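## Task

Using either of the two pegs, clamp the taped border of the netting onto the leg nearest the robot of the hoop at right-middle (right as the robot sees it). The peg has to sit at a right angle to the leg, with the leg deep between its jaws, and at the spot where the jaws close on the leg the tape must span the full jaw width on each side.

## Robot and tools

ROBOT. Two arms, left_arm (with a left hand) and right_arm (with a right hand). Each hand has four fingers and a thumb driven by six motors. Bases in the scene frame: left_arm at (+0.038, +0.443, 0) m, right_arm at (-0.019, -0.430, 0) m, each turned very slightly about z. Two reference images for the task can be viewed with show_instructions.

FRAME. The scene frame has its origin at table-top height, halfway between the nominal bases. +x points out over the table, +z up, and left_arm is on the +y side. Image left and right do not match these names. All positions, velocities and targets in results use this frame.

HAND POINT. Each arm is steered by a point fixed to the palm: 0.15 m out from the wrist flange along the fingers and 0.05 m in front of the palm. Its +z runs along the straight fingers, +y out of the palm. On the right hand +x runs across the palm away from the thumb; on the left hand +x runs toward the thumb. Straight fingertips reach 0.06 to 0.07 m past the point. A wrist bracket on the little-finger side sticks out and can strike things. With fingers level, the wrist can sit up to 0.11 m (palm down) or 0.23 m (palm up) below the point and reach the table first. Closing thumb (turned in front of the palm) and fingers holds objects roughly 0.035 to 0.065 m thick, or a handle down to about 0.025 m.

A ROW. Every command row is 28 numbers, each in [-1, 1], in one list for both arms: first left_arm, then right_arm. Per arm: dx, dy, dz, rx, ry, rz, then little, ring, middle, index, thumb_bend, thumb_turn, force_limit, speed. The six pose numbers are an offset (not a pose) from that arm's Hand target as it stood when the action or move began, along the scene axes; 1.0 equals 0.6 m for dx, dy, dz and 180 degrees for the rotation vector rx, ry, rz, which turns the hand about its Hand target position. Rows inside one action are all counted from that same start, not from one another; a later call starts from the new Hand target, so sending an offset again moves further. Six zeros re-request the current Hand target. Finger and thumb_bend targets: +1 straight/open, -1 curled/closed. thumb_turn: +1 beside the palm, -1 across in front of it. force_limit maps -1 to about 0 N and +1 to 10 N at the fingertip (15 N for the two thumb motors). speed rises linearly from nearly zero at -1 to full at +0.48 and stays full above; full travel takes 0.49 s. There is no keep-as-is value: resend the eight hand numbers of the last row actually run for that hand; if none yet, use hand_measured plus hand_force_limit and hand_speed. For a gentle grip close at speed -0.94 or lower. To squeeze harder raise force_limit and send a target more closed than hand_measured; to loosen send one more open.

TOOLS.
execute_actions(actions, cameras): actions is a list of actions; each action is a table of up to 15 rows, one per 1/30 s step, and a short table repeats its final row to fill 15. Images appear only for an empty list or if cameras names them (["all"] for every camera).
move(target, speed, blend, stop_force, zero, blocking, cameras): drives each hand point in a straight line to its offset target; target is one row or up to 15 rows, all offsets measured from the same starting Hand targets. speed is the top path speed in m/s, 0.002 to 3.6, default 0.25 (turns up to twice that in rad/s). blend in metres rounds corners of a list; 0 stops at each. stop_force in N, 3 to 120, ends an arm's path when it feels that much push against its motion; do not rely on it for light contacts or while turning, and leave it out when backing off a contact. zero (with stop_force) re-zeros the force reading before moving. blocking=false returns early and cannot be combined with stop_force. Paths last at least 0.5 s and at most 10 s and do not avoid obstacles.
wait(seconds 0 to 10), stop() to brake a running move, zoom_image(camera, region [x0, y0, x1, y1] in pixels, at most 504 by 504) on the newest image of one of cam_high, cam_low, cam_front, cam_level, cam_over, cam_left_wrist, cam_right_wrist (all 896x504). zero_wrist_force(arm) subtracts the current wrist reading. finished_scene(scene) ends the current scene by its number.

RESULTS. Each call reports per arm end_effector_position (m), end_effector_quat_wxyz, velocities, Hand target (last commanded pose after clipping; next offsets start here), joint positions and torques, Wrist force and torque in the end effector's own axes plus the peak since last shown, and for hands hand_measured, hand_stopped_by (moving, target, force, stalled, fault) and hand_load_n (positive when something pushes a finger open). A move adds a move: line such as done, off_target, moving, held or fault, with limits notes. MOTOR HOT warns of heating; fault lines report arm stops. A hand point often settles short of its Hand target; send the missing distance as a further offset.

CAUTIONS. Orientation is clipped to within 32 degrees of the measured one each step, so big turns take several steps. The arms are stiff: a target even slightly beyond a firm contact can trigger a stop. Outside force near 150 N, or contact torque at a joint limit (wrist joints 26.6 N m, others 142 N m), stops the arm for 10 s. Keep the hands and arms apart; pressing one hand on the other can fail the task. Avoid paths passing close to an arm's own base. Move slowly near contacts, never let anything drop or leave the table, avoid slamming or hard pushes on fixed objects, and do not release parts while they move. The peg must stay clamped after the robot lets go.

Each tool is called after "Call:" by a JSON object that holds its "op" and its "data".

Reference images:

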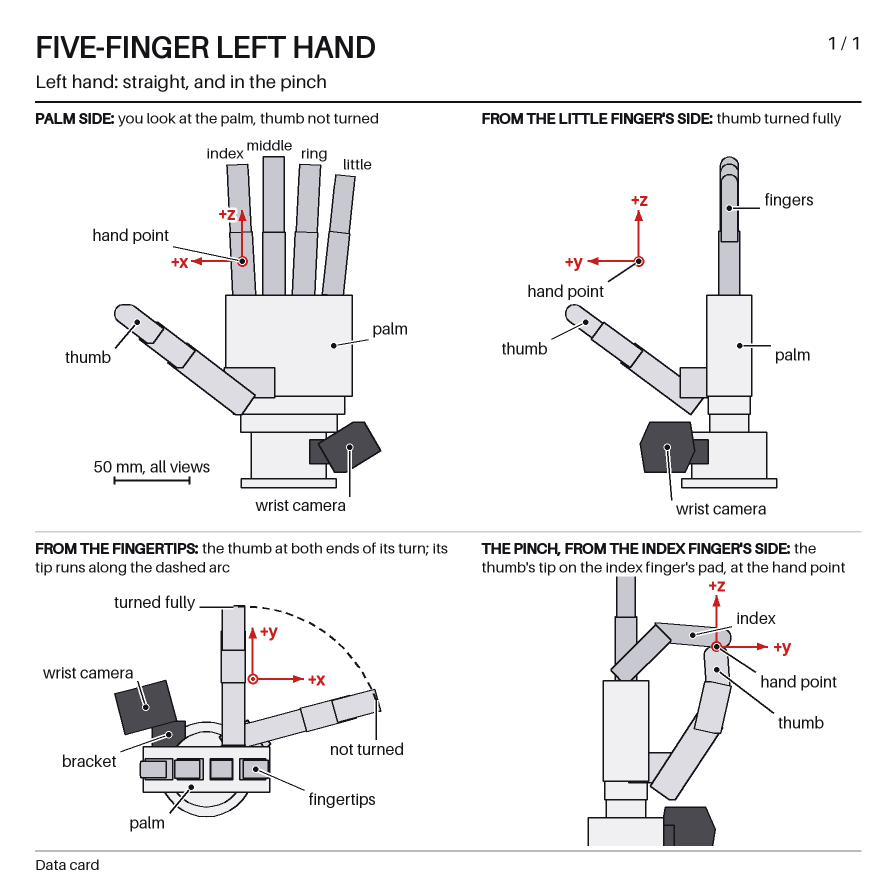

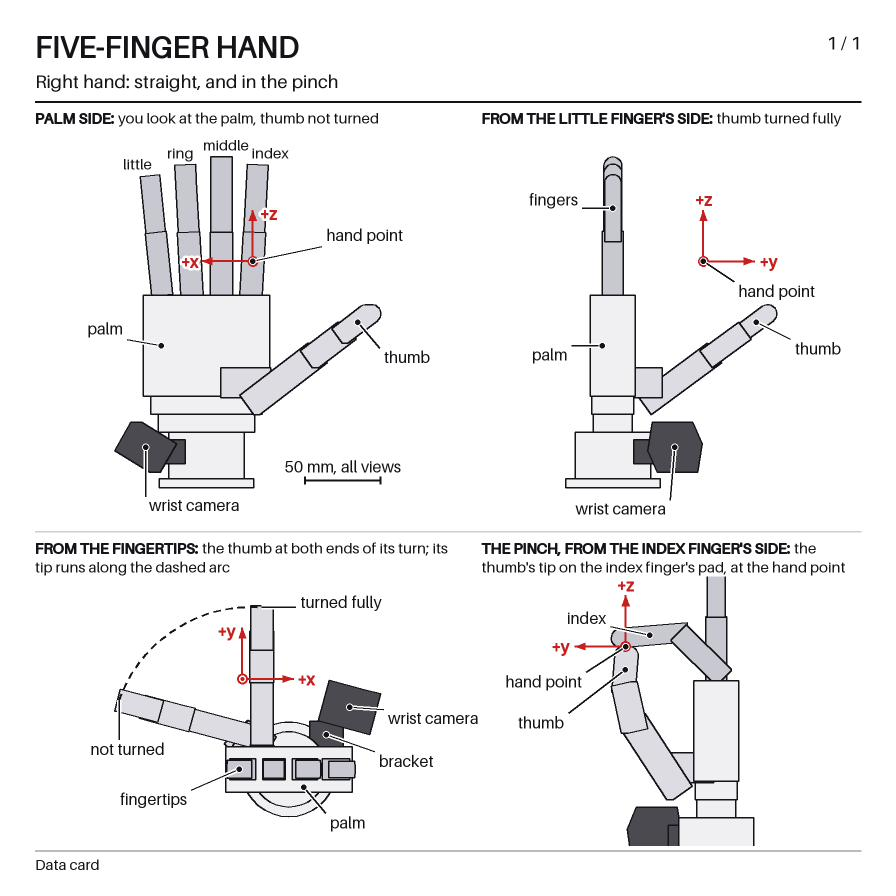

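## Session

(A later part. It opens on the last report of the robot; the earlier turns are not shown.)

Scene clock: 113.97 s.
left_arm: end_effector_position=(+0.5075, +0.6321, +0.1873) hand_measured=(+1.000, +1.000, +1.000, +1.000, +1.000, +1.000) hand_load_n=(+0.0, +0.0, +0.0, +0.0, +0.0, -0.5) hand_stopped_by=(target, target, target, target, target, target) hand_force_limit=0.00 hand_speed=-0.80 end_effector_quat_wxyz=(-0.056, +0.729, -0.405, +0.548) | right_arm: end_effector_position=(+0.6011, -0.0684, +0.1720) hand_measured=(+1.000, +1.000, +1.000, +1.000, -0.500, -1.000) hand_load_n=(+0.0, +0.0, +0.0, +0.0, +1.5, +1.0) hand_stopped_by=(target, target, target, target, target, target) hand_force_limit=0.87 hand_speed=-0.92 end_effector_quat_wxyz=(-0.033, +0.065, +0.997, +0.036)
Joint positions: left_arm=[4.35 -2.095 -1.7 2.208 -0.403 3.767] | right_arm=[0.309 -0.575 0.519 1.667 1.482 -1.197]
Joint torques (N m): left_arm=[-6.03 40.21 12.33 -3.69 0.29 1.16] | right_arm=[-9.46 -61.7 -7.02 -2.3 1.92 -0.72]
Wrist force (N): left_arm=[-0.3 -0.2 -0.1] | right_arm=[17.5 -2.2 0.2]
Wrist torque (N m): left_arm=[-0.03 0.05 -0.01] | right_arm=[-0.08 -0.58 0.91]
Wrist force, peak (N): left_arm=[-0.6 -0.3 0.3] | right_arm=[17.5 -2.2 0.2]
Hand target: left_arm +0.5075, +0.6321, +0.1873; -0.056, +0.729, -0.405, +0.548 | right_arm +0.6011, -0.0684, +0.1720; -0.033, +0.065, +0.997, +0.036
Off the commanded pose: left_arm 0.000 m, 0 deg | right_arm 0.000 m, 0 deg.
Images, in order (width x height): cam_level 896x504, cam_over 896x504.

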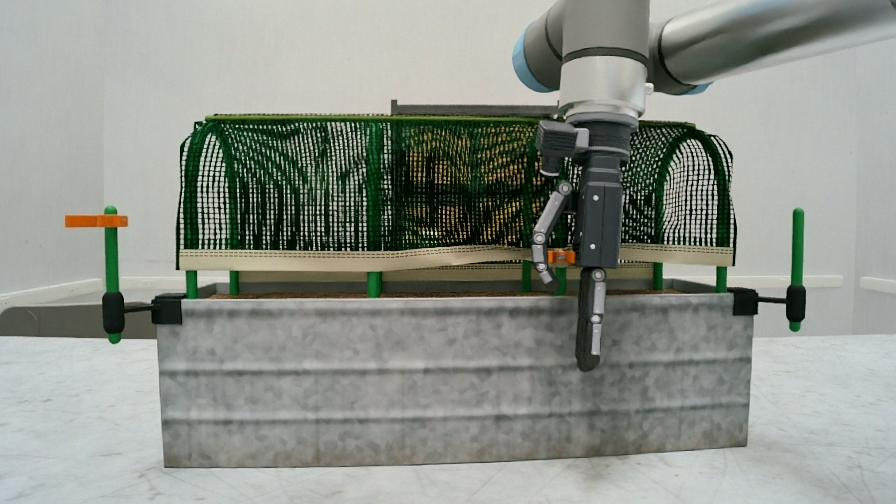

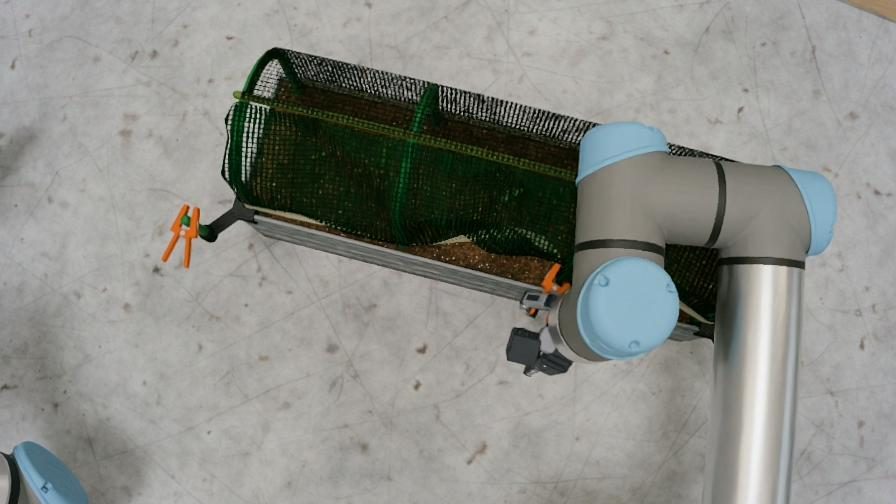

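Call:
{"op": "execute_actions", "data": {"actions": [[[0,0,0,0,0,0,1,1,1,1,1,1,0,-0.8,-0.0015,-0.0012,0,0,0,0,1,1,1,1,-0.3,-1,0.87,-0.92]],[[0,0,0,0,0,0,1,1,1,1,1,1,0,-0.8,-0.0015,-0.0012,0,0,0,0,1,1,1,1,-0.3,-1,0.87,-0.92]],[[0,0,0,0,0,0,1,1,1,1,1,1,0,-0.8,0,-0.0012,0,0,0,0,1,1,1,1,0.3,-1,0.87,-0.85]],[[0,0,0,0,0,0,1,1,1,1,1,1,0,-0.8,0,-0.0012,0,0,0,0,1,1,1,1,0.3,-1,0.87,-0.85]],[[0,0,0,0,0,0,1,1,1,1,1,1,0,-0.8,0,-0.0012,0,0,0,0,1,1,1,1,0.3,-1,0.87,-0.85]]], "cameras": ["cam_level","cam_over"]}}

Call:
{"op": "zoom_image", "data": {"camera": "cam_level", "region": [540, 235, 590, 275]}}

Call:
{"op": "zoom_image", "data": {"camera": "cam_over", "region": [520, 250, 580, 320]}}

Scene clock: 118.77 s.
left_arm: end_effector_position=(+0.5075, +0.6321, +0.1873) hand_measured=(+1.000, +1.000, +1.000, +1.000, +1.000, +1.000) hand_load_n=(+0.0, +0.0, +0.0, +0.0, +0.0, +0.0) hand_stopped_by=(target, target, target, target, target, target) hand_force_limit=0.00 hand_speed=-0.80 end_effector_quat_wxyz=(-0.056, +0.729, -0.405, +0.548) | right_arm: end_effector_position=(+0.5993, -0.0720, +0.1720) hand_measured=(+1.000, +1.000, +1.000, +1.000, +0.300, -1.000) hand_load_n=(+0.0, +0.0, +0.0, +0.0, +0.0, +0.0) hand_stopped_by=(target, target, target, target, target, target) hand_force_limit=0.87 hand_speed=-0.85 end_effector_quat_wxyz=(-0.033, +0.065, +0.997, +0.036)
Joint positions: left_arm=[4.35 -2.095 -1.7 2.208 -0.403 3.767] | right_arm=[0.304 -0.59 0.548 1.653 1.482 -1.202]
Joint torques (N m): left_arm=[-5.69 40.31 10.84 -3.73 0.41 1.15] | right_arm=[-6.51 -61.74 -4.59 0.52 1.57 -1.1]
Wrist force (N): left_arm=[-0.3 0.0 0.1] | right_arm=[3.0 0.3 -0.9]
Wrist torque (N m): left_arm=[-0.01 0.05 -0.02] | right_arm=[0.06 -0.09 0.33]
Wrist force, peak (N): left_arm=[-0.5 -0.2 0.4] | right_arm=[17.6 -2.1 0.0]
Hand target: left_arm +0.5075, +0.6321, +0.1873; -0.056, +0.729, -0.405, +0.548 | right_arm +0.5993, -0.0720, +0.1720; -0.033, +0.065, +0.997, +0.036
Off the commanded pose: left_arm 0.000 m, 0 deg | right_arm 0.000 m, 0 deg.
Images, in order (width x height): cam_level 896x504, cam_over 896x504.

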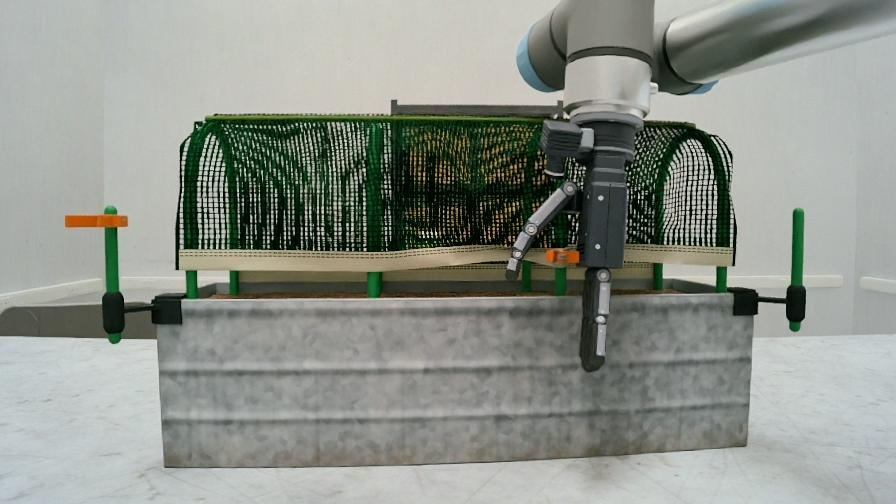

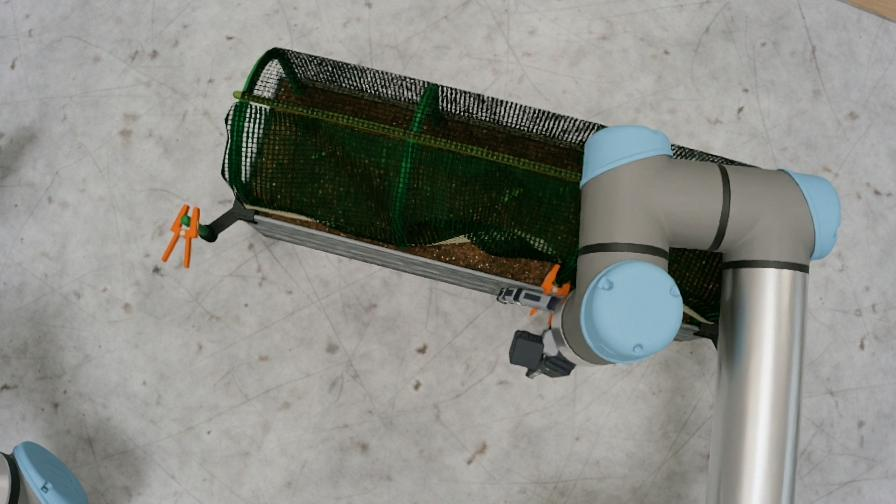

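Scaled by 10.080 from the camera's 896x504 image, which has a finer 1280x720 frame.

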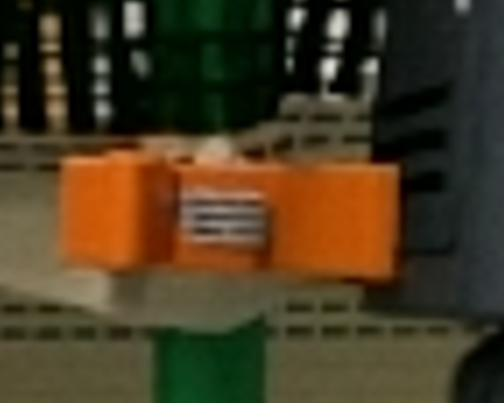

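Scaled by 7.200 from the camera's 896x504 image, which has a finer 1280x720 frame.

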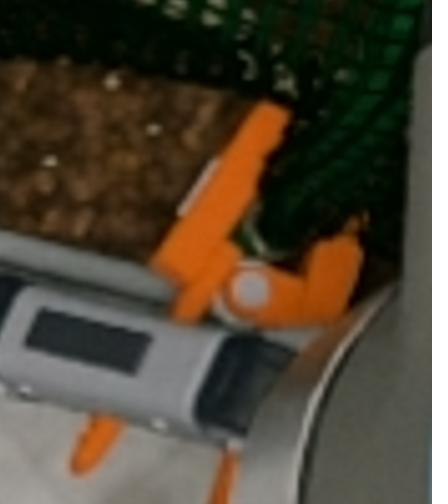

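Call:
{"op": "execute_actions", "data": {"actions": [[[0,0,0,0,0,0,1,1,1,1,1,1,0,-0.8,0,-0.0017,0,0,0,0,1,1,1,1,0.3,-1,0.87,-0.85]],[[0,0,0,0,0,0,1,1,1,1,1,1,0,-0.8,0,-0.0017,0,0,0,0,1,1,1,1,0.3,-1,0.87,-0.85]],[[0,0,0,0,0,0,1,1,1,1,1,1,0,-0.8,0,-0.0025,0,0,0,0,1,1,1,1,0.3,-1,0.87,-0.85]],[[0,0,0,0,0,0,1,1,1,1,1,1,0,-0.8,0,-0.0025,0,0,0,0,1,1,1,1,0.3,-1,0.87,-0.85]],[[0,0,0,0,0,0,1,1,1,1,1,1,0,-0.8,0,-0.0025,0,0,0,0,1,1,1,1,0.3,-1,0.87,-0.85]]], "cameras": ["cam_level","cam_over"]}}

Call:
{"op": "zoom_image", "data": {"camera": "cam_level", "region": [540, 235, 590, 275]}}

Call:
{"op": "zoom_image", "data": {"camera": "cam_over", "region": [520, 250, 580, 320]}}

Scene clock: 121.80 s.
left_arm: end_effector_position=(+0.5075, +0.6321, +0.1873) hand_measured=(+1.000, +1.000, +1.000, +1.000, +1.000, +1.000) hand_load_n=(+0.0, +0.0, +0.0, +0.0, +0.0, +0.0) hand_stopped_by=(target, target, target, target, target, target) hand_force_limit=0.00 hand_speed=-0.80 end_effector_quat_wxyz=(-0.056, +0.729, -0.405, +0.548) | right_arm: end_effector_position=(+0.5993, -0.0785, +0.1720) hand_measured=(+1.000, +1.000, +1.000, +1.000, +0.300, -1.000) hand_load_n=(+0.0, +0.0, +0.0, +0.0, +0.0, +0.0) hand_stopped_by=(target, target, target, target, target, target) hand_force_limit=0.87 hand_speed=-0.85 end_effector_quat_wxyz=(-0.033, +0.065, +0.997, +0.036)
Joint positions: left_arm=[4.35 -2.095 -1.7 2.208 -0.403 3.767] | right_arm=[0.294 -0.602 0.572 1.643 1.483 -1.212]
Joint torques (N m): left_arm=[-6.84 40.3 10.18 -3.66 0.37 1.19] | right_arm=[-6.39 -62.06 -4.45 0.83 1.56 -1.14]
Wrist force (N): left_arm=[-0.4 -0.1 -0.1] | right_arm=[1.0 0.3 -0.3]
Wrist torque (N m): left_arm=[-0.01 0.07 -0.03] | right_arm=[0.02 0.00 0.25]
Wrist force, peak (N): left_arm=[-0.4 -0.1 0.3] | right_arm=[3.2 0.4 -0.9]
Hand target: left_arm +0.5075, +0.6321, +0.1873; -0.056, +0.729, -0.405, +0.548 | right_arm +0.5993, -0.0786, +0.1720; -0.033, +0.065, +0.997, +0.036
Off the commanded pose: left_arm 0.000 m, 0 deg | right_arm 0.000 m, 0 deg.
Images, in order (width x height): cam_level 896x504, cam_over 896x504.

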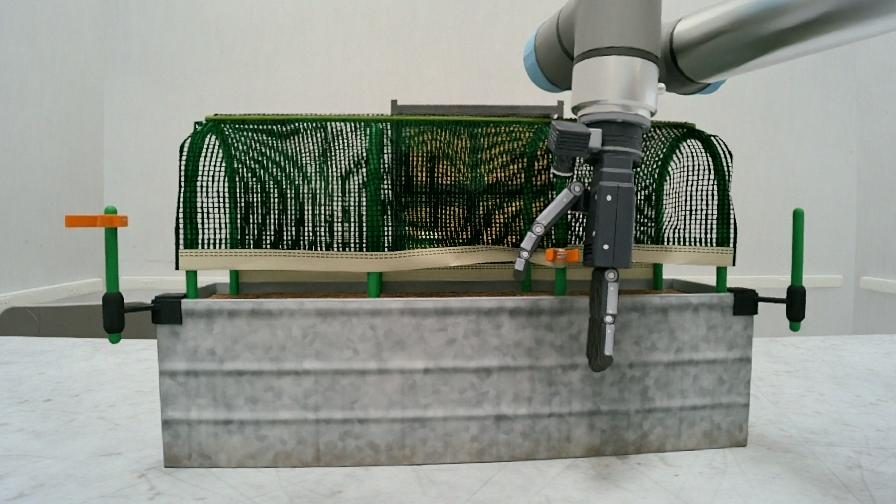

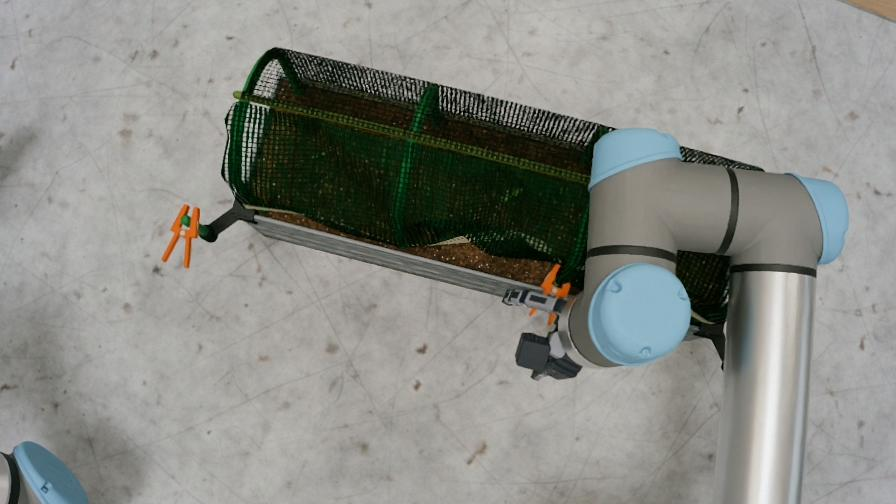

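Scaled by 10.080 from the camera's 896x504 image, which has a finer 1280x720 frame.

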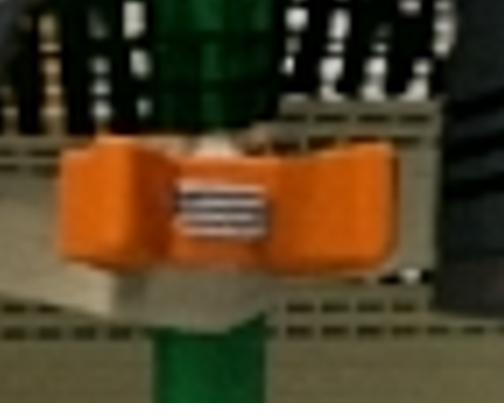

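Scaled by 7.200 from the camera's 896x504 image, which has a finer 1280x720 frame.

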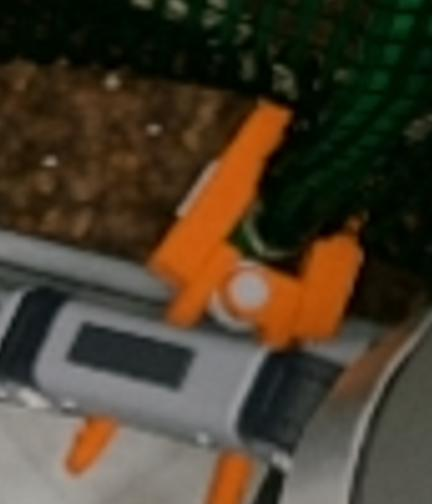

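Call:
{"op": "execute_actions", "data": {"actions": [[[0,0,0,0,0,0,1,1,1,1,1,1,0,-0.8,0,-0.0025,0,0,0,0,1,1,1,1,0.3,-1,0.87,-0.85]],[[0,0,0,0,0,0,1,1,1,1,1,1,0,-0.8,0,-0.003,0,0,0,0,1,1,1,1,0.3,-1,0.87,-0.85]]]}}

Call:
{"op": "move", "data": {"target": [0,0,0,0,0,0,1,1,1,1,1,1,0,-0.8,-0.1333,0,0,0,0,0,1,1,1,1,0.3,-1,0.87,-0.85], "speed": 0.06, "stop_force": 6, "cameras": ["cam_level","cam_over"]}}

Call:
{"op": "zoom_image", "data": {"camera": "cam_level", "region": [540, 235, 590, 275]}}

Call:
{"op": "zoom_image", "data": {"camera": "cam_over", "region": [520, 250, 580, 320]}}

Scene clock: 124.03 s.
left_arm: end_effector_position=(+0.5075, +0.6321, +0.1873) hand_measured=(+1.000, +1.000, +1.000, +1.000, +1.000, +1.000) hand_load_n=(+0.0, +0.0, +0.0, +0.0, +0.0, +0.0) hand_stopped_by=(target, target, target, target, target, target) hand_force_limit=0.00 hand_speed=-0.80 end_effector_quat_wxyz=(-0.056, +0.729, -0.405, +0.548) | right_arm: end_effector_position=(+0.5993, -0.0818, +0.1720) hand_measured=(+1.000, +1.000, +1.000, +1.000, +0.300, -1.000) hand_load_n=(+0.0, +0.0, +0.0, +0.0, +0.0, +0.0) hand_stopped_by=(target, target, target, target, target, target) hand_force_limit=0.87 hand_speed=-0.85 end_effector_quat_wxyz=(-0.033, +0.065, +0.997, +0.036)
Joint positions: left_arm=[4.35 -2.095 -1.7 2.208 -0.403 3.767] | right_arm=[0.289 -0.608 0.584 1.638 1.483 -1.217]
Joint torques (N m): left_arm=[-6.34 40.54 10.39 -3.64 0.29 1.17] | right_arm=[-5.91 -62.08 -4.4 0.78 1.67 -1.08]
Wrist force (N): left_arm=[-0.1 0.0 0.1] | right_arm=[1.1 0.4 0.2]
Wrist torque (N m): left_arm=[-0.01 0.01 0.00] | right_arm=[0.02 -0.04 0.26]
Wrist force, peak (N): left_arm=[-0.6 -0.1 0.0] | right_arm=[1.5 0.4 -0.1]
Hand target: left_arm +0.5075, +0.6321, +0.1873; -0.056, +0.729, -0.405, +0.548 | right_arm +0.5993, -0.0819, +0.1720; -0.033, +0.065, +0.997, +0.036
Off the commanded pose: left_arm 0.000 m, 0 deg | right_arm 0.000 m, 0 deg.

Scene clock: 126.53 s.
left_arm: end_effector_position=(+0.5075, +0.6321, +0.1873) hand_measured=(+1.000, +1.000, +1.000, +1.000, +1.000, +1.000) hand_load_n=(+0.0, +0.0, +0.0, +0.0, +0.0, +0.0) hand_stopped_by=(target, target, target, target, target, target) hand_force_limit=0.00 hand_speed=-0.80 end_effector_quat_wxyz=(-0.056, +0.729, -0.405, +0.548) | right_arm: end_effector_position=(+0.5194, -0.0819, +0.1720) hand_measured=(+1.000, +1.000, +1.000, +1.000, +0.300, -1.000) hand_load_n=(+0.0, +0.0, +0.0, +0.0, +0.0, +0.0) hand_stopped_by=(target, target, target, target, target, target) hand_force_limit=0.87 hand_speed=-0.85 end_effector_quat_wxyz=(-0.033, +0.065, +0.997, +0.036)
Joint positions: left_arm=[4.35 -2.095 -1.7 2.208 -0.403 3.767] | right_arm=[0.321 -0.849 1.019 1.441 1.482 -1.185]
Joint torques (N m): left_arm=[-6.51 39.97 11 -3.87 0.34 1.09] | right_arm=[6.3 -54.52 -4.25 0.81 -1.31 1.24]
Wrist force (N): left_arm=[-0.3 -0.2 0.2] | right_arm=[0.7 0.5 -0.5]
Wrist torque (N m): left_arm=[-0.04 0.06 -0.01] | right_arm=[0.06 0.05 0.14]
Wrist force, peak (N): left_arm=[-0.5 0.0 0.4] | right_arm=[1.4 0.7 0.2]
Hand target: left_arm +0.5075, +0.6321, +0.1873; -0.056, +0.729, -0.405, +0.548 | right_arm +0.5194, -0.0819, +0.1720; -0.033, +0.065, +0.997, +0.036
Off the commanded pose: left_arm 0.000 m, 0 deg | right_arm 0.000 m, 0 deg.
move: done
Images, in order (width x height): cam_level 896x504, cam_over 896x504.

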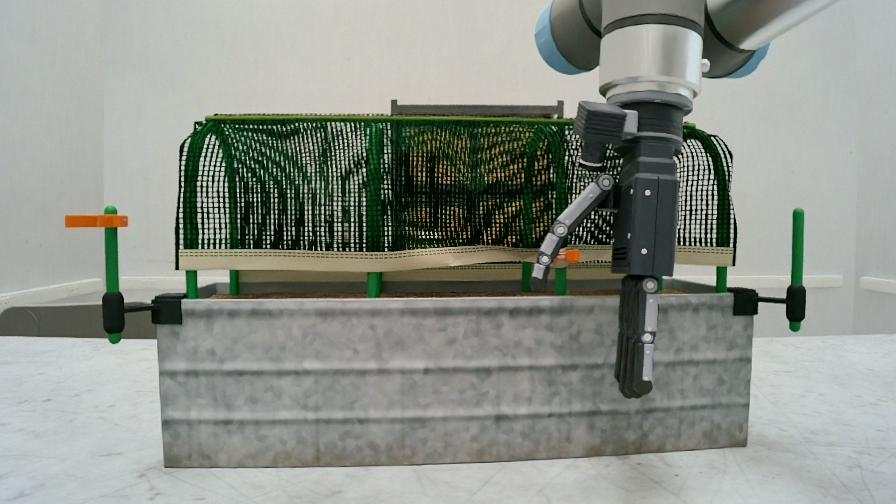

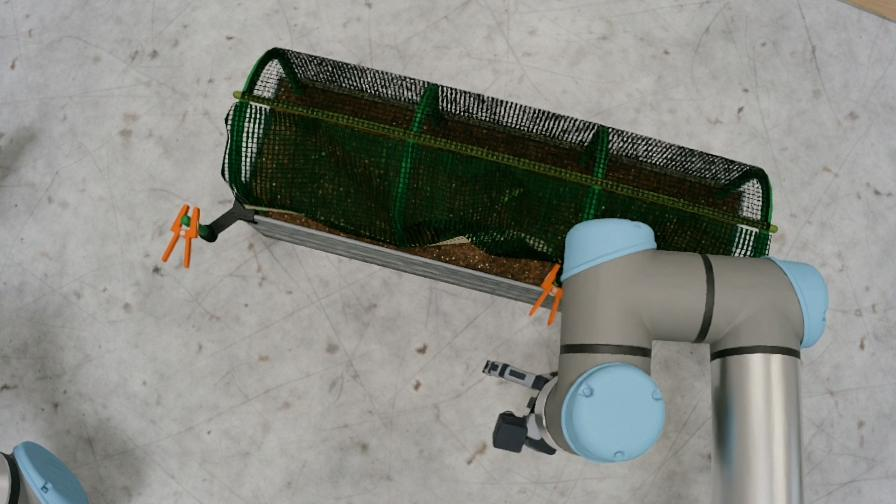

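Scaled by 10.080 from the camera's 896x504 image, which has a finer 1280x720 frame.

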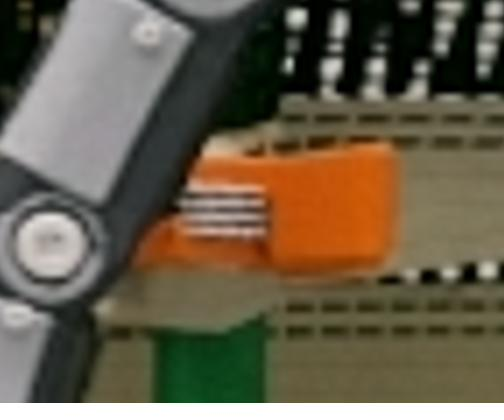

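Scaled by 7.200 from the camera's 896x504 image, which has a finer 1280x720 frame.

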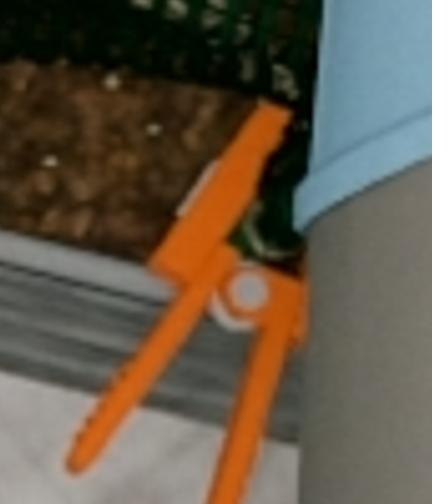

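Move the arm fully away and inspect.

Call:
{"op": "move", "data": {"target": [0,0,0,0,0,0,1,1,1,1,1,1,0,-0.8,-0.12,-0.35,0.05,0,0,0,1,1,1,1,0.3,-1,0.87,-0.85], "speed": 0.25, "cameras": ["cam_level","cam_over","cam_front","cam_low","cam_high"]}}

Call:
{"op": "zoom_image", "data": {"camera": "cam_level", "region": [540, 235, 590, 275]}}

Call:
{"op": "zoom_image", "data": {"camera": "cam_over", "region": [520, 250, 590, 330]}}

Call:
{"op": "zoom_image", "data": {"camera": "cam_front", "region": [520, 225, 580, 285]}}

Scene clock: 128.50 s.
left_arm: end_effector_position=(+0.5075, +0.6321, +0.1873) hand_measured=(+1.000, +1.000, +1.000, +1.000, +1.000, +1.000) hand_load_n=(+0.5, +0.0, +0.0, +0.0, +0.0, -0.5) hand_stopped_by=(target, target, target, target, target, target) hand_force_limit=0.00 hand_speed=-0.80 end_effector_quat_wxyz=(-0.056, +0.729, -0.405, +0.548) | right_arm: end_effector_position=(+0.4474, -0.2917, +0.2020) hand_measured=(+1.000, +1.000, +1.000, +1.000, +0.300, -1.000) hand_load_n=(+0.0, +0.0, +0.0, +0.0, +0.0, +0.0) hand_stopped_by=(target, target, target, target, target, target) hand_force_limit=0.87 hand_speed=-0.85 end_effector_quat_wxyz=(-0.033, +0.065, +0.997, +0.036)
Joint positions: left_arm=[4.35 -2.095 -1.7 2.208 -0.403 3.767] | right_arm=[-0.096 -1.204 1.507 1.34 1.505 -1.603]
Joint torques (N m): left_arm=[-6.47 39.3 11.22 -3.77 0.37 1.3] | right_arm=[-5.11 -42.64 -4.96 0.87 -1.38 -1.08]
Wrist force (N): left_arm=[-0.4 0.0 0.2] | right_arm=[1.2 0.4 -0.3]
Wrist torque (N m): left_arm=[-0.02 0.06 -0.02] | right_arm=[0.04 -0.07 0.28]
Wrist force, peak (N): left_arm=[-0.4 -0.1 0.3] | right_arm=[0.5 1.7 -0.3]
Hand target: left_arm +0.5075, +0.6321, +0.1873; -0.056, +0.729, -0.405, +0.548 | right_arm +0.4474, -0.2919, +0.2020; -0.033, +0.065, +0.997, +0.036
Off the commanded pose: left_arm 0.000 m, 0 deg | right_arm 0.000 m, 0 deg.
move: done
Images, in order (width x height): cam_high 896x504, cam_low 896x504, cam_front 896x504, cam_level 896x504, cam_over 896x504.

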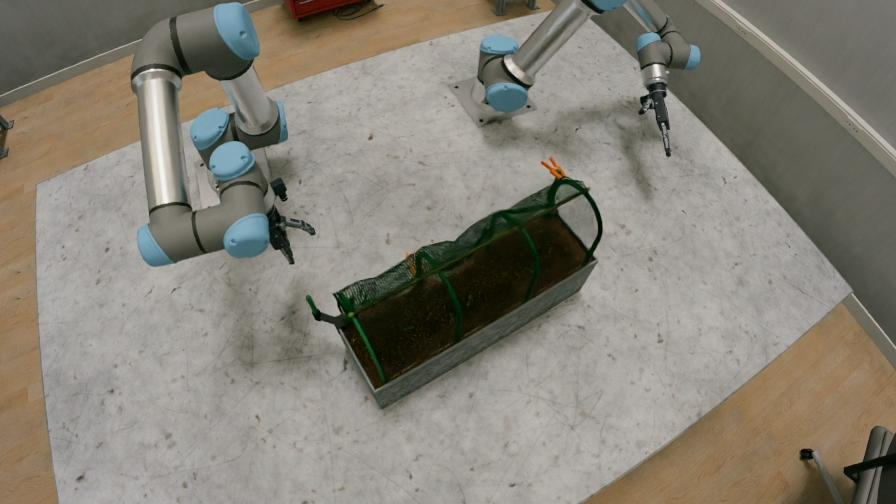

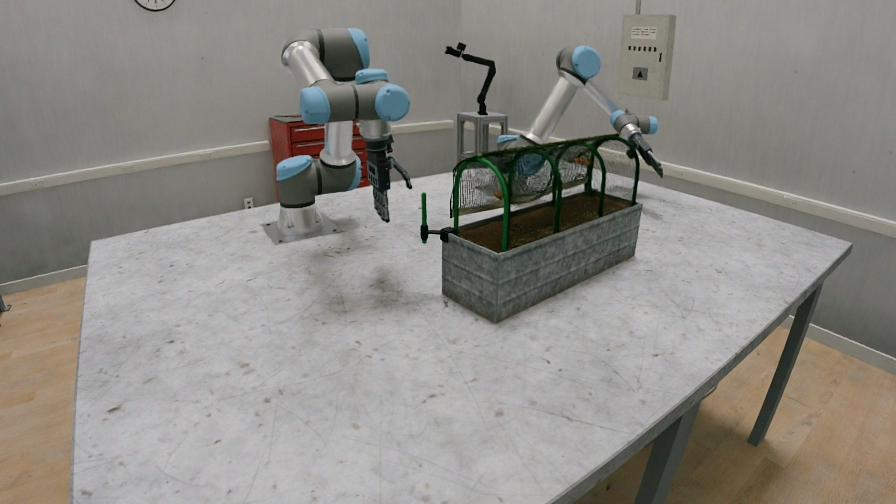

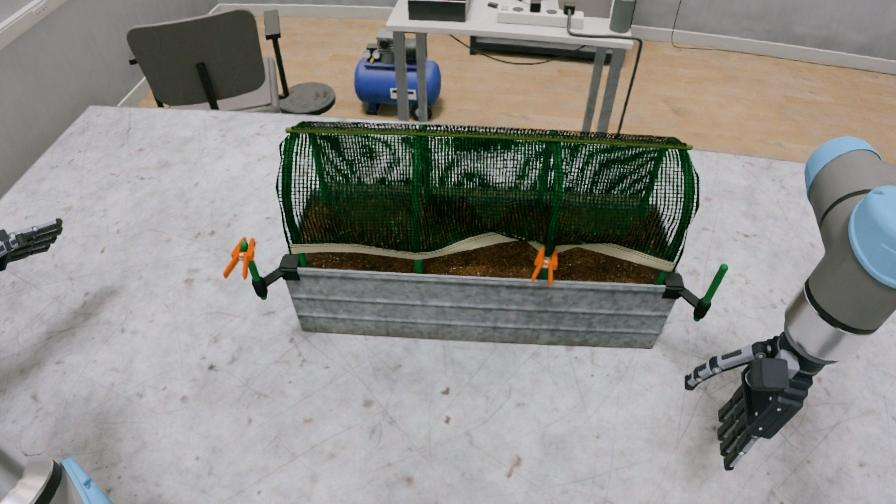

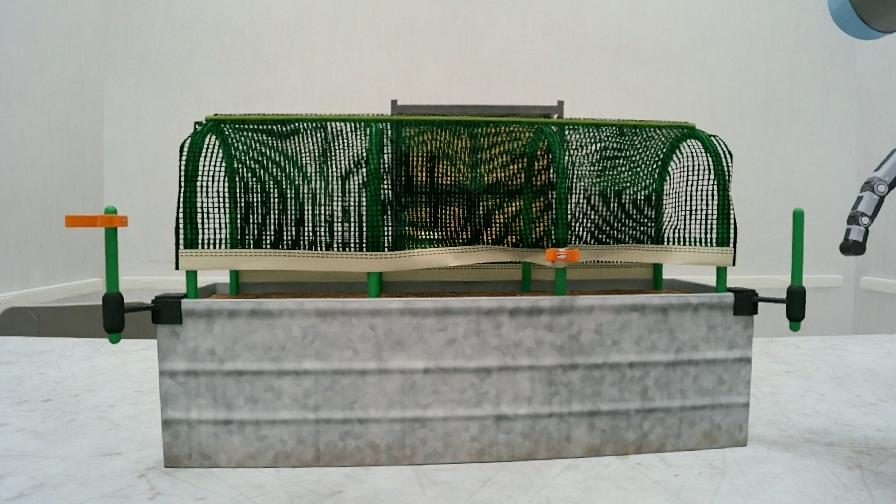

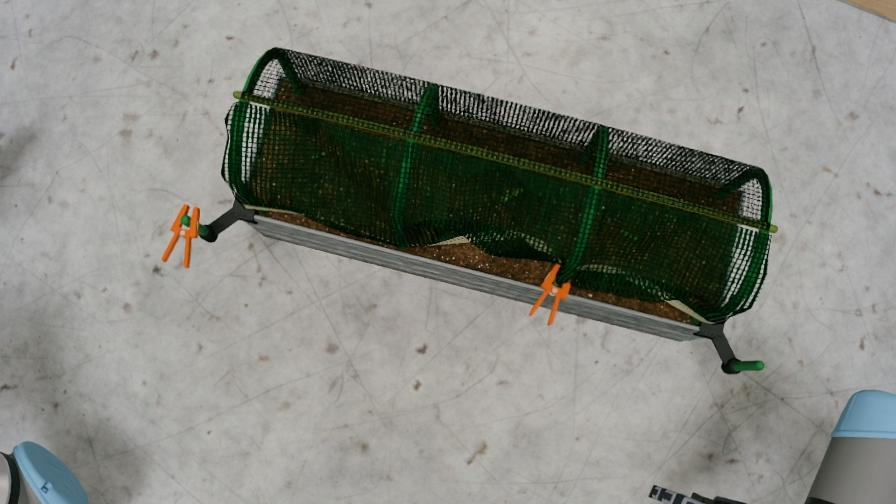

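Scaled by 10.080 from the camera's 896x504 image, which has a finer 1280x720 frame.

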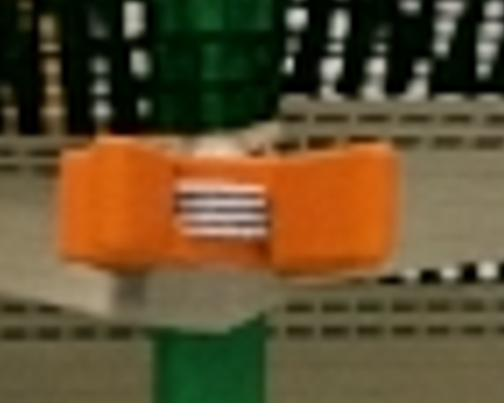

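Scaled by 6.300 from the camera's 896x504 image, which has a finer 1280x720 frame.

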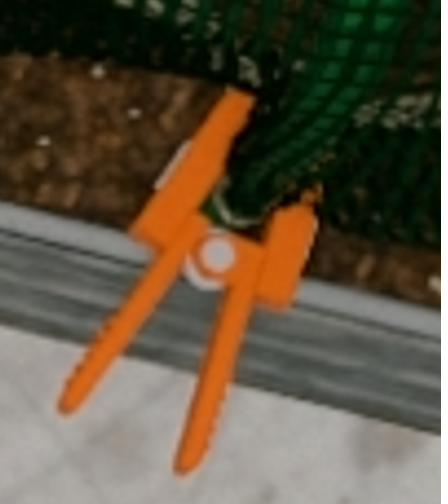

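Scaled by 8.400 from the camera's 896x504 image, which has a finer 1280x720 frame.

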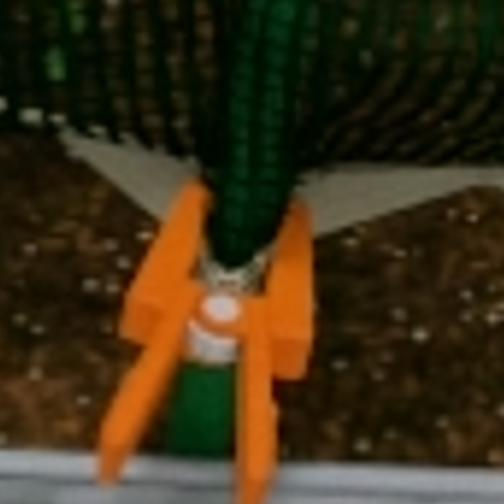

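Call:
{"op": "zoom_image", "data": {"camera": "cam_low", "region": [470, 170, 530, 230]}}

Call:
{"op": "zoom_image", "data": {"camera": "cam_front", "region": [530, 238, 560, 268]}}

Call:
{"op": "zoom_image", "data": {"camera": "cam_high", "region": [390, 235, 430, 290]}}

Call:
{"op": "zoom_image", "data": {"camera": "cam_level", "region": [550, 243, 575, 268]}}

Scaled by 8.400 from the camera's 896x504 image, which has a finer 1280x720 frame.

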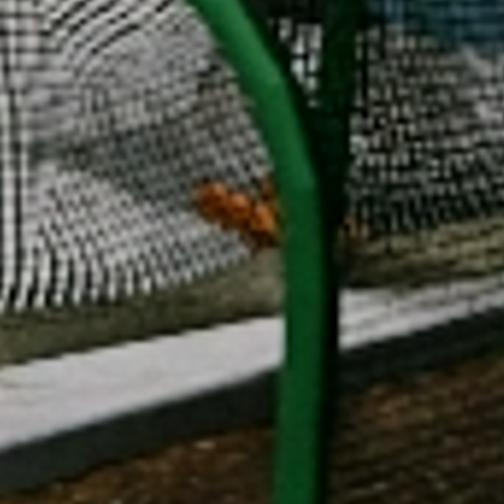

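Scaled by 16.800 from the camera's 896x504 image, which has a finer 1280x720 frame.

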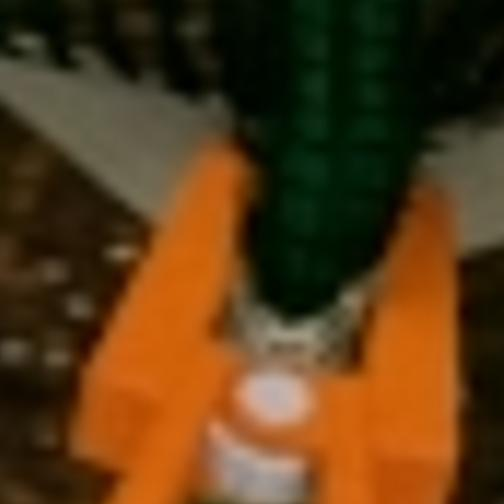

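Scaled by 9.164 from the camera's 896x504 image, which has a finer 1280x720 frame.

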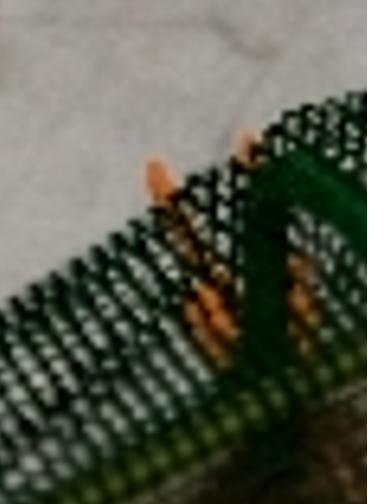

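Scaled by 20.160 from the camera's 896x504 image, which has a finer 1280x720 frame.

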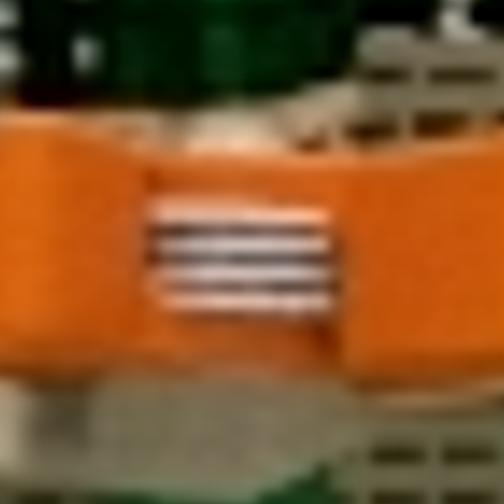

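Call:
{"op": "wait", "data": {"seconds": 0.1, "cameras": ["cam_right_wrist","cam_left_wrist","cam_level"]}}

Scene clock: 131.33 s.
left_arm: end_effector_position=(+0.5075, +0.6321, +0.1873) hand_measured=(+1.000, +1.000, +1.000, +1.000, +1.000, +1.000) hand_load_n=(+0.0, -0.5, +0.0, +0.0, +0.0, -0.5) hand_stopped_by=(target, target, target, target, target, target) hand_force_limit=0.00 hand_speed=-0.80 end_effector_quat_wxyz=(-0.056, +0.729, -0.405, +0.548) | right_arm: end_effector_position=(+0.4474, -0.2918, +0.2020) hand_measured=(+1.000, +1.000, +1.000, +1.000, +0.300, -1.000) hand_load_n=(+0.0, +0.0, +0.0, +0.0, +0.0, +0.0) hand_stopped_by=(target, target, target, target, target, target) hand_force_limit=0.87 hand_speed=-0.85 end_effector_quat_wxyz=(-0.033, +0.065, +0.997, +0.036)
Joint positions: left_arm=[4.35 -2.095 -1.7 2.208 -0.403 3.767] | right_arm=[-0.097 -1.204 1.508 1.34 1.505 -1.603]
Joint torques (N m): left_arm=[-7.59 40.79 11.13 -3.81 0.18 1.27] | right_arm=[-5.82 -42.17 -3.84 0.84 -1.31 -1.13]
Wrist force (N): left_arm=[-0.3 0.0 0.1] | right_arm=[1.2 0.7 -0.4]
Wrist torque (N m): left_arm=[-0.01 0.05 -0.02] | right_arm=[0.09 -0.06 0.28]
Wrist force, peak (N): left_arm=[-0.6 0.2 0.3] | right_arm=[1.3 0.9 -0.7]
Hand target: left_arm +0.5075, +0.6321, +0.1873; -0.056, +0.729, -0.405, +0.548 | right_arm +0.4474, -0.2919, +0.2020; -0.033, +0.065, +0.997, +0.036
Off the commanded pose: left_arm 0.000 m, 0 deg | right_arm 0.000 m, 0 deg.
wait: 0.10 s; at rest from the start
Images, in order (width x height): cam_level 896x504, cam_left_wrist 896x504, cam_right_wrist 896x504.

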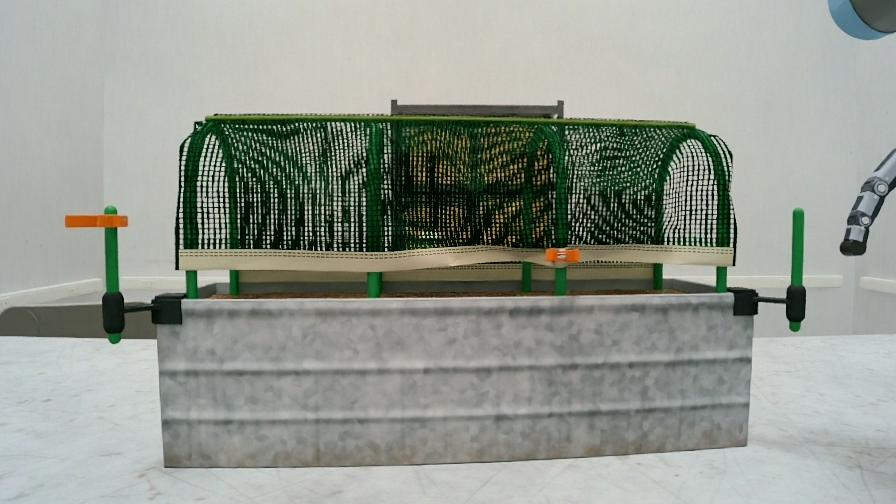

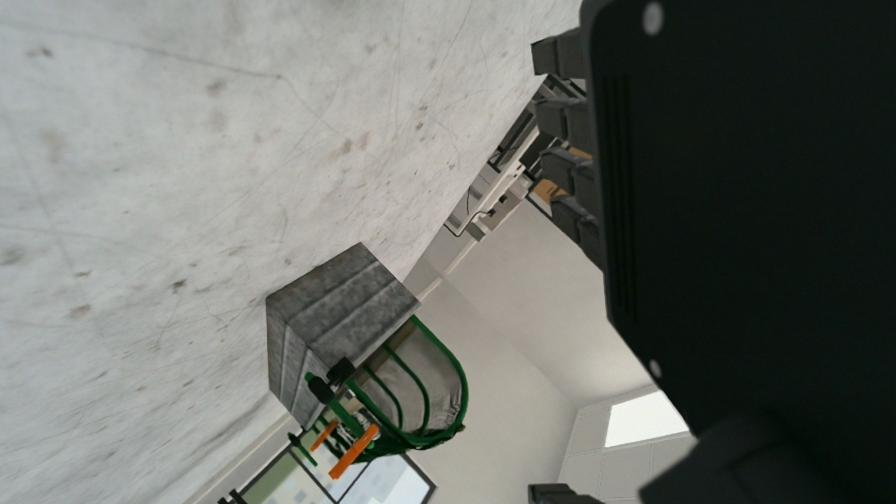

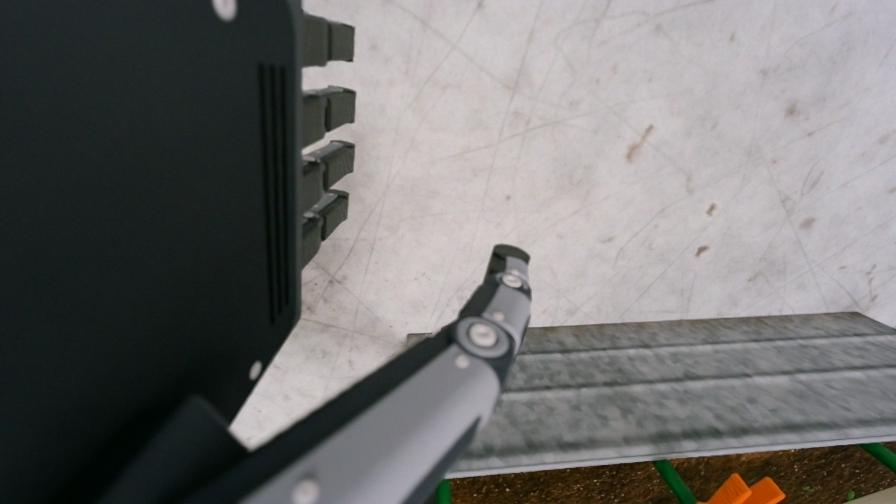

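Call:
{"op": "move", "data": {"target": [0,0,0,0,0,0,1,1,1,1,1,1,0,-0.8,-0.05,0.05,0.02,0,-0.2,0,1,1,1,1,0.3,-1,0.87,-0.85], "speed": 0.35, "cameras": ["cam_right_wrist","cam_level"]}}

Scene clock: 133.80 s.
left_arm: end_effector_position=(+0.5075, +0.6321, +0.1873) hand_measured=(+1.000, +1.000, +1.000, +1.000, +1.000, +1.000) hand_load_n=(+0.5, +0.0, +0.0, +0.0, +0.0, -0.5) hand_stopped_by=(target, target, target, target, target, target) hand_force_limit=0.00 hand_speed=-0.80 end_effector_quat_wxyz=(-0.056, +0.729, -0.405, +0.548) | right_arm: end_effector_position=(+0.4174, -0.2619, +0.2140) hand_measured=(+1.000, +1.000, +1.000, +1.000, +0.300, -1.000) hand_load_n=(+0.0, +0.0, +0.0, +0.0, +0.0, +0.0) hand_stopped_by=(target, target, target, target, target, target) hand_force_limit=0.87 hand_speed=-0.85 end_effector_quat_wxyz=(+0.277, +0.050, +0.958, +0.054)
Joint positions: left_arm=[4.35 -2.095 -1.7 2.208 -0.403 3.767] | right_arm=[-0.087 -1.638 1.986 0.67 1.415 -1.571]
Joint torques (N m): left_arm=[-6.82 41.48 10 -3.8 0.4 1.1] | right_arm=[-6.27 -25.43 -4.95 -0.33 -1.4 1.32]
Wrist force (N): left_arm=[-0.2 -0.1 0.1] | right_arm=[0.5 0.4 0.1]
Wrist torque (N m): left_arm=[-0.01 0.04 -0.01] | right_arm=[-0.02 -0.16 0.09]
Wrist force, peak (N): left_arm=[-0.5 -0.3 0.2] | right_arm=[1.3 0.8 -0.5]
Hand target: left_arm +0.5075, +0.6321, +0.1873; -0.056, +0.729, -0.405, +0.548 | right_arm +0.4174, -0.2619, +0.2140; +0.277, +0.050, +0.958, +0.054
Off the commanded pose: left_arm 0.000 m, 0 deg | right_arm 0.000 m, 0 deg.
move: done
Images, in order (width x height): cam_level 896x504, cam_right_wrist 896x504.

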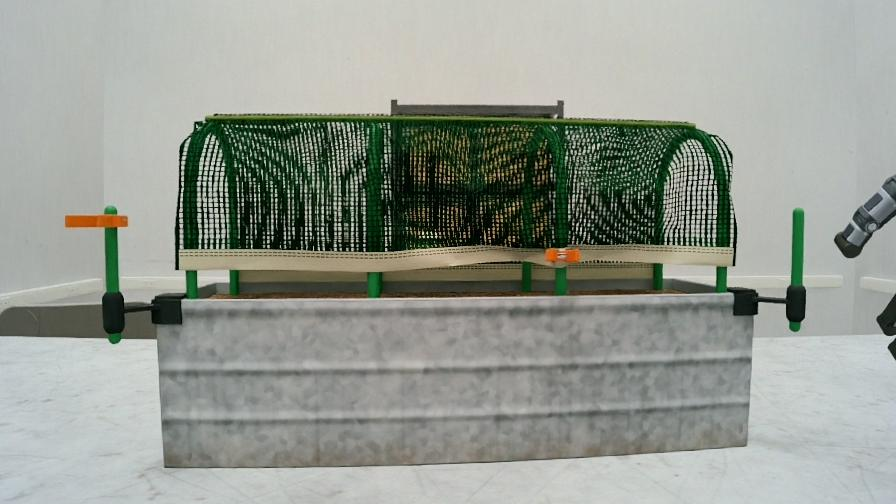

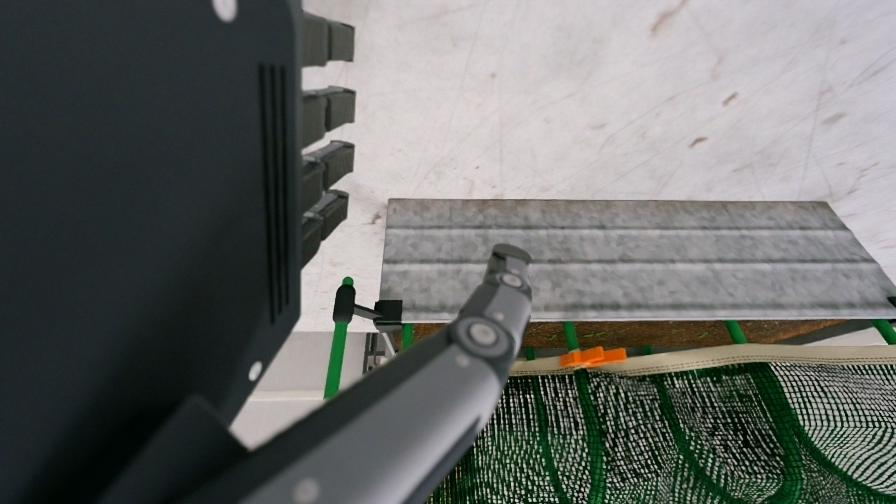

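Call:
{"op": "zoom_image", "data": {"camera": "cam_right_wrist", "region": [550, 335, 640, 385]}}

Scaled by 5.600 from the camera's 896x504 image, which has a finer 1280x720 frame.

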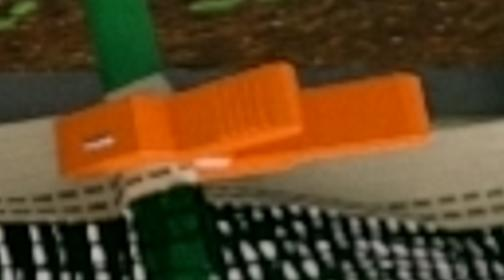

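Call:
{"op": "zoom_image", "data": {"camera": "cam_level", "region": [540, 235, 590, 275]}}

Scaled by 10.080 from the camera's 896x504 image, which has a finer 1280x720 frame.

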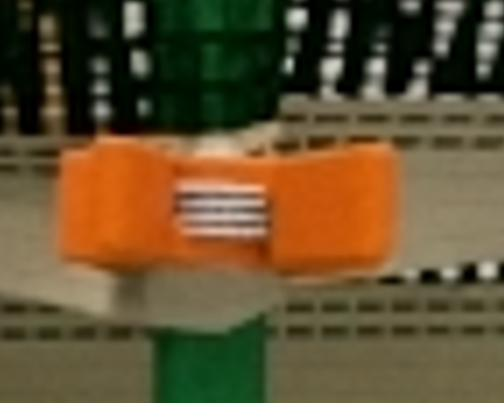

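Call:
{"op": "finished_scene", "data": {"scene": 2}}

The scene is finished: the task was done.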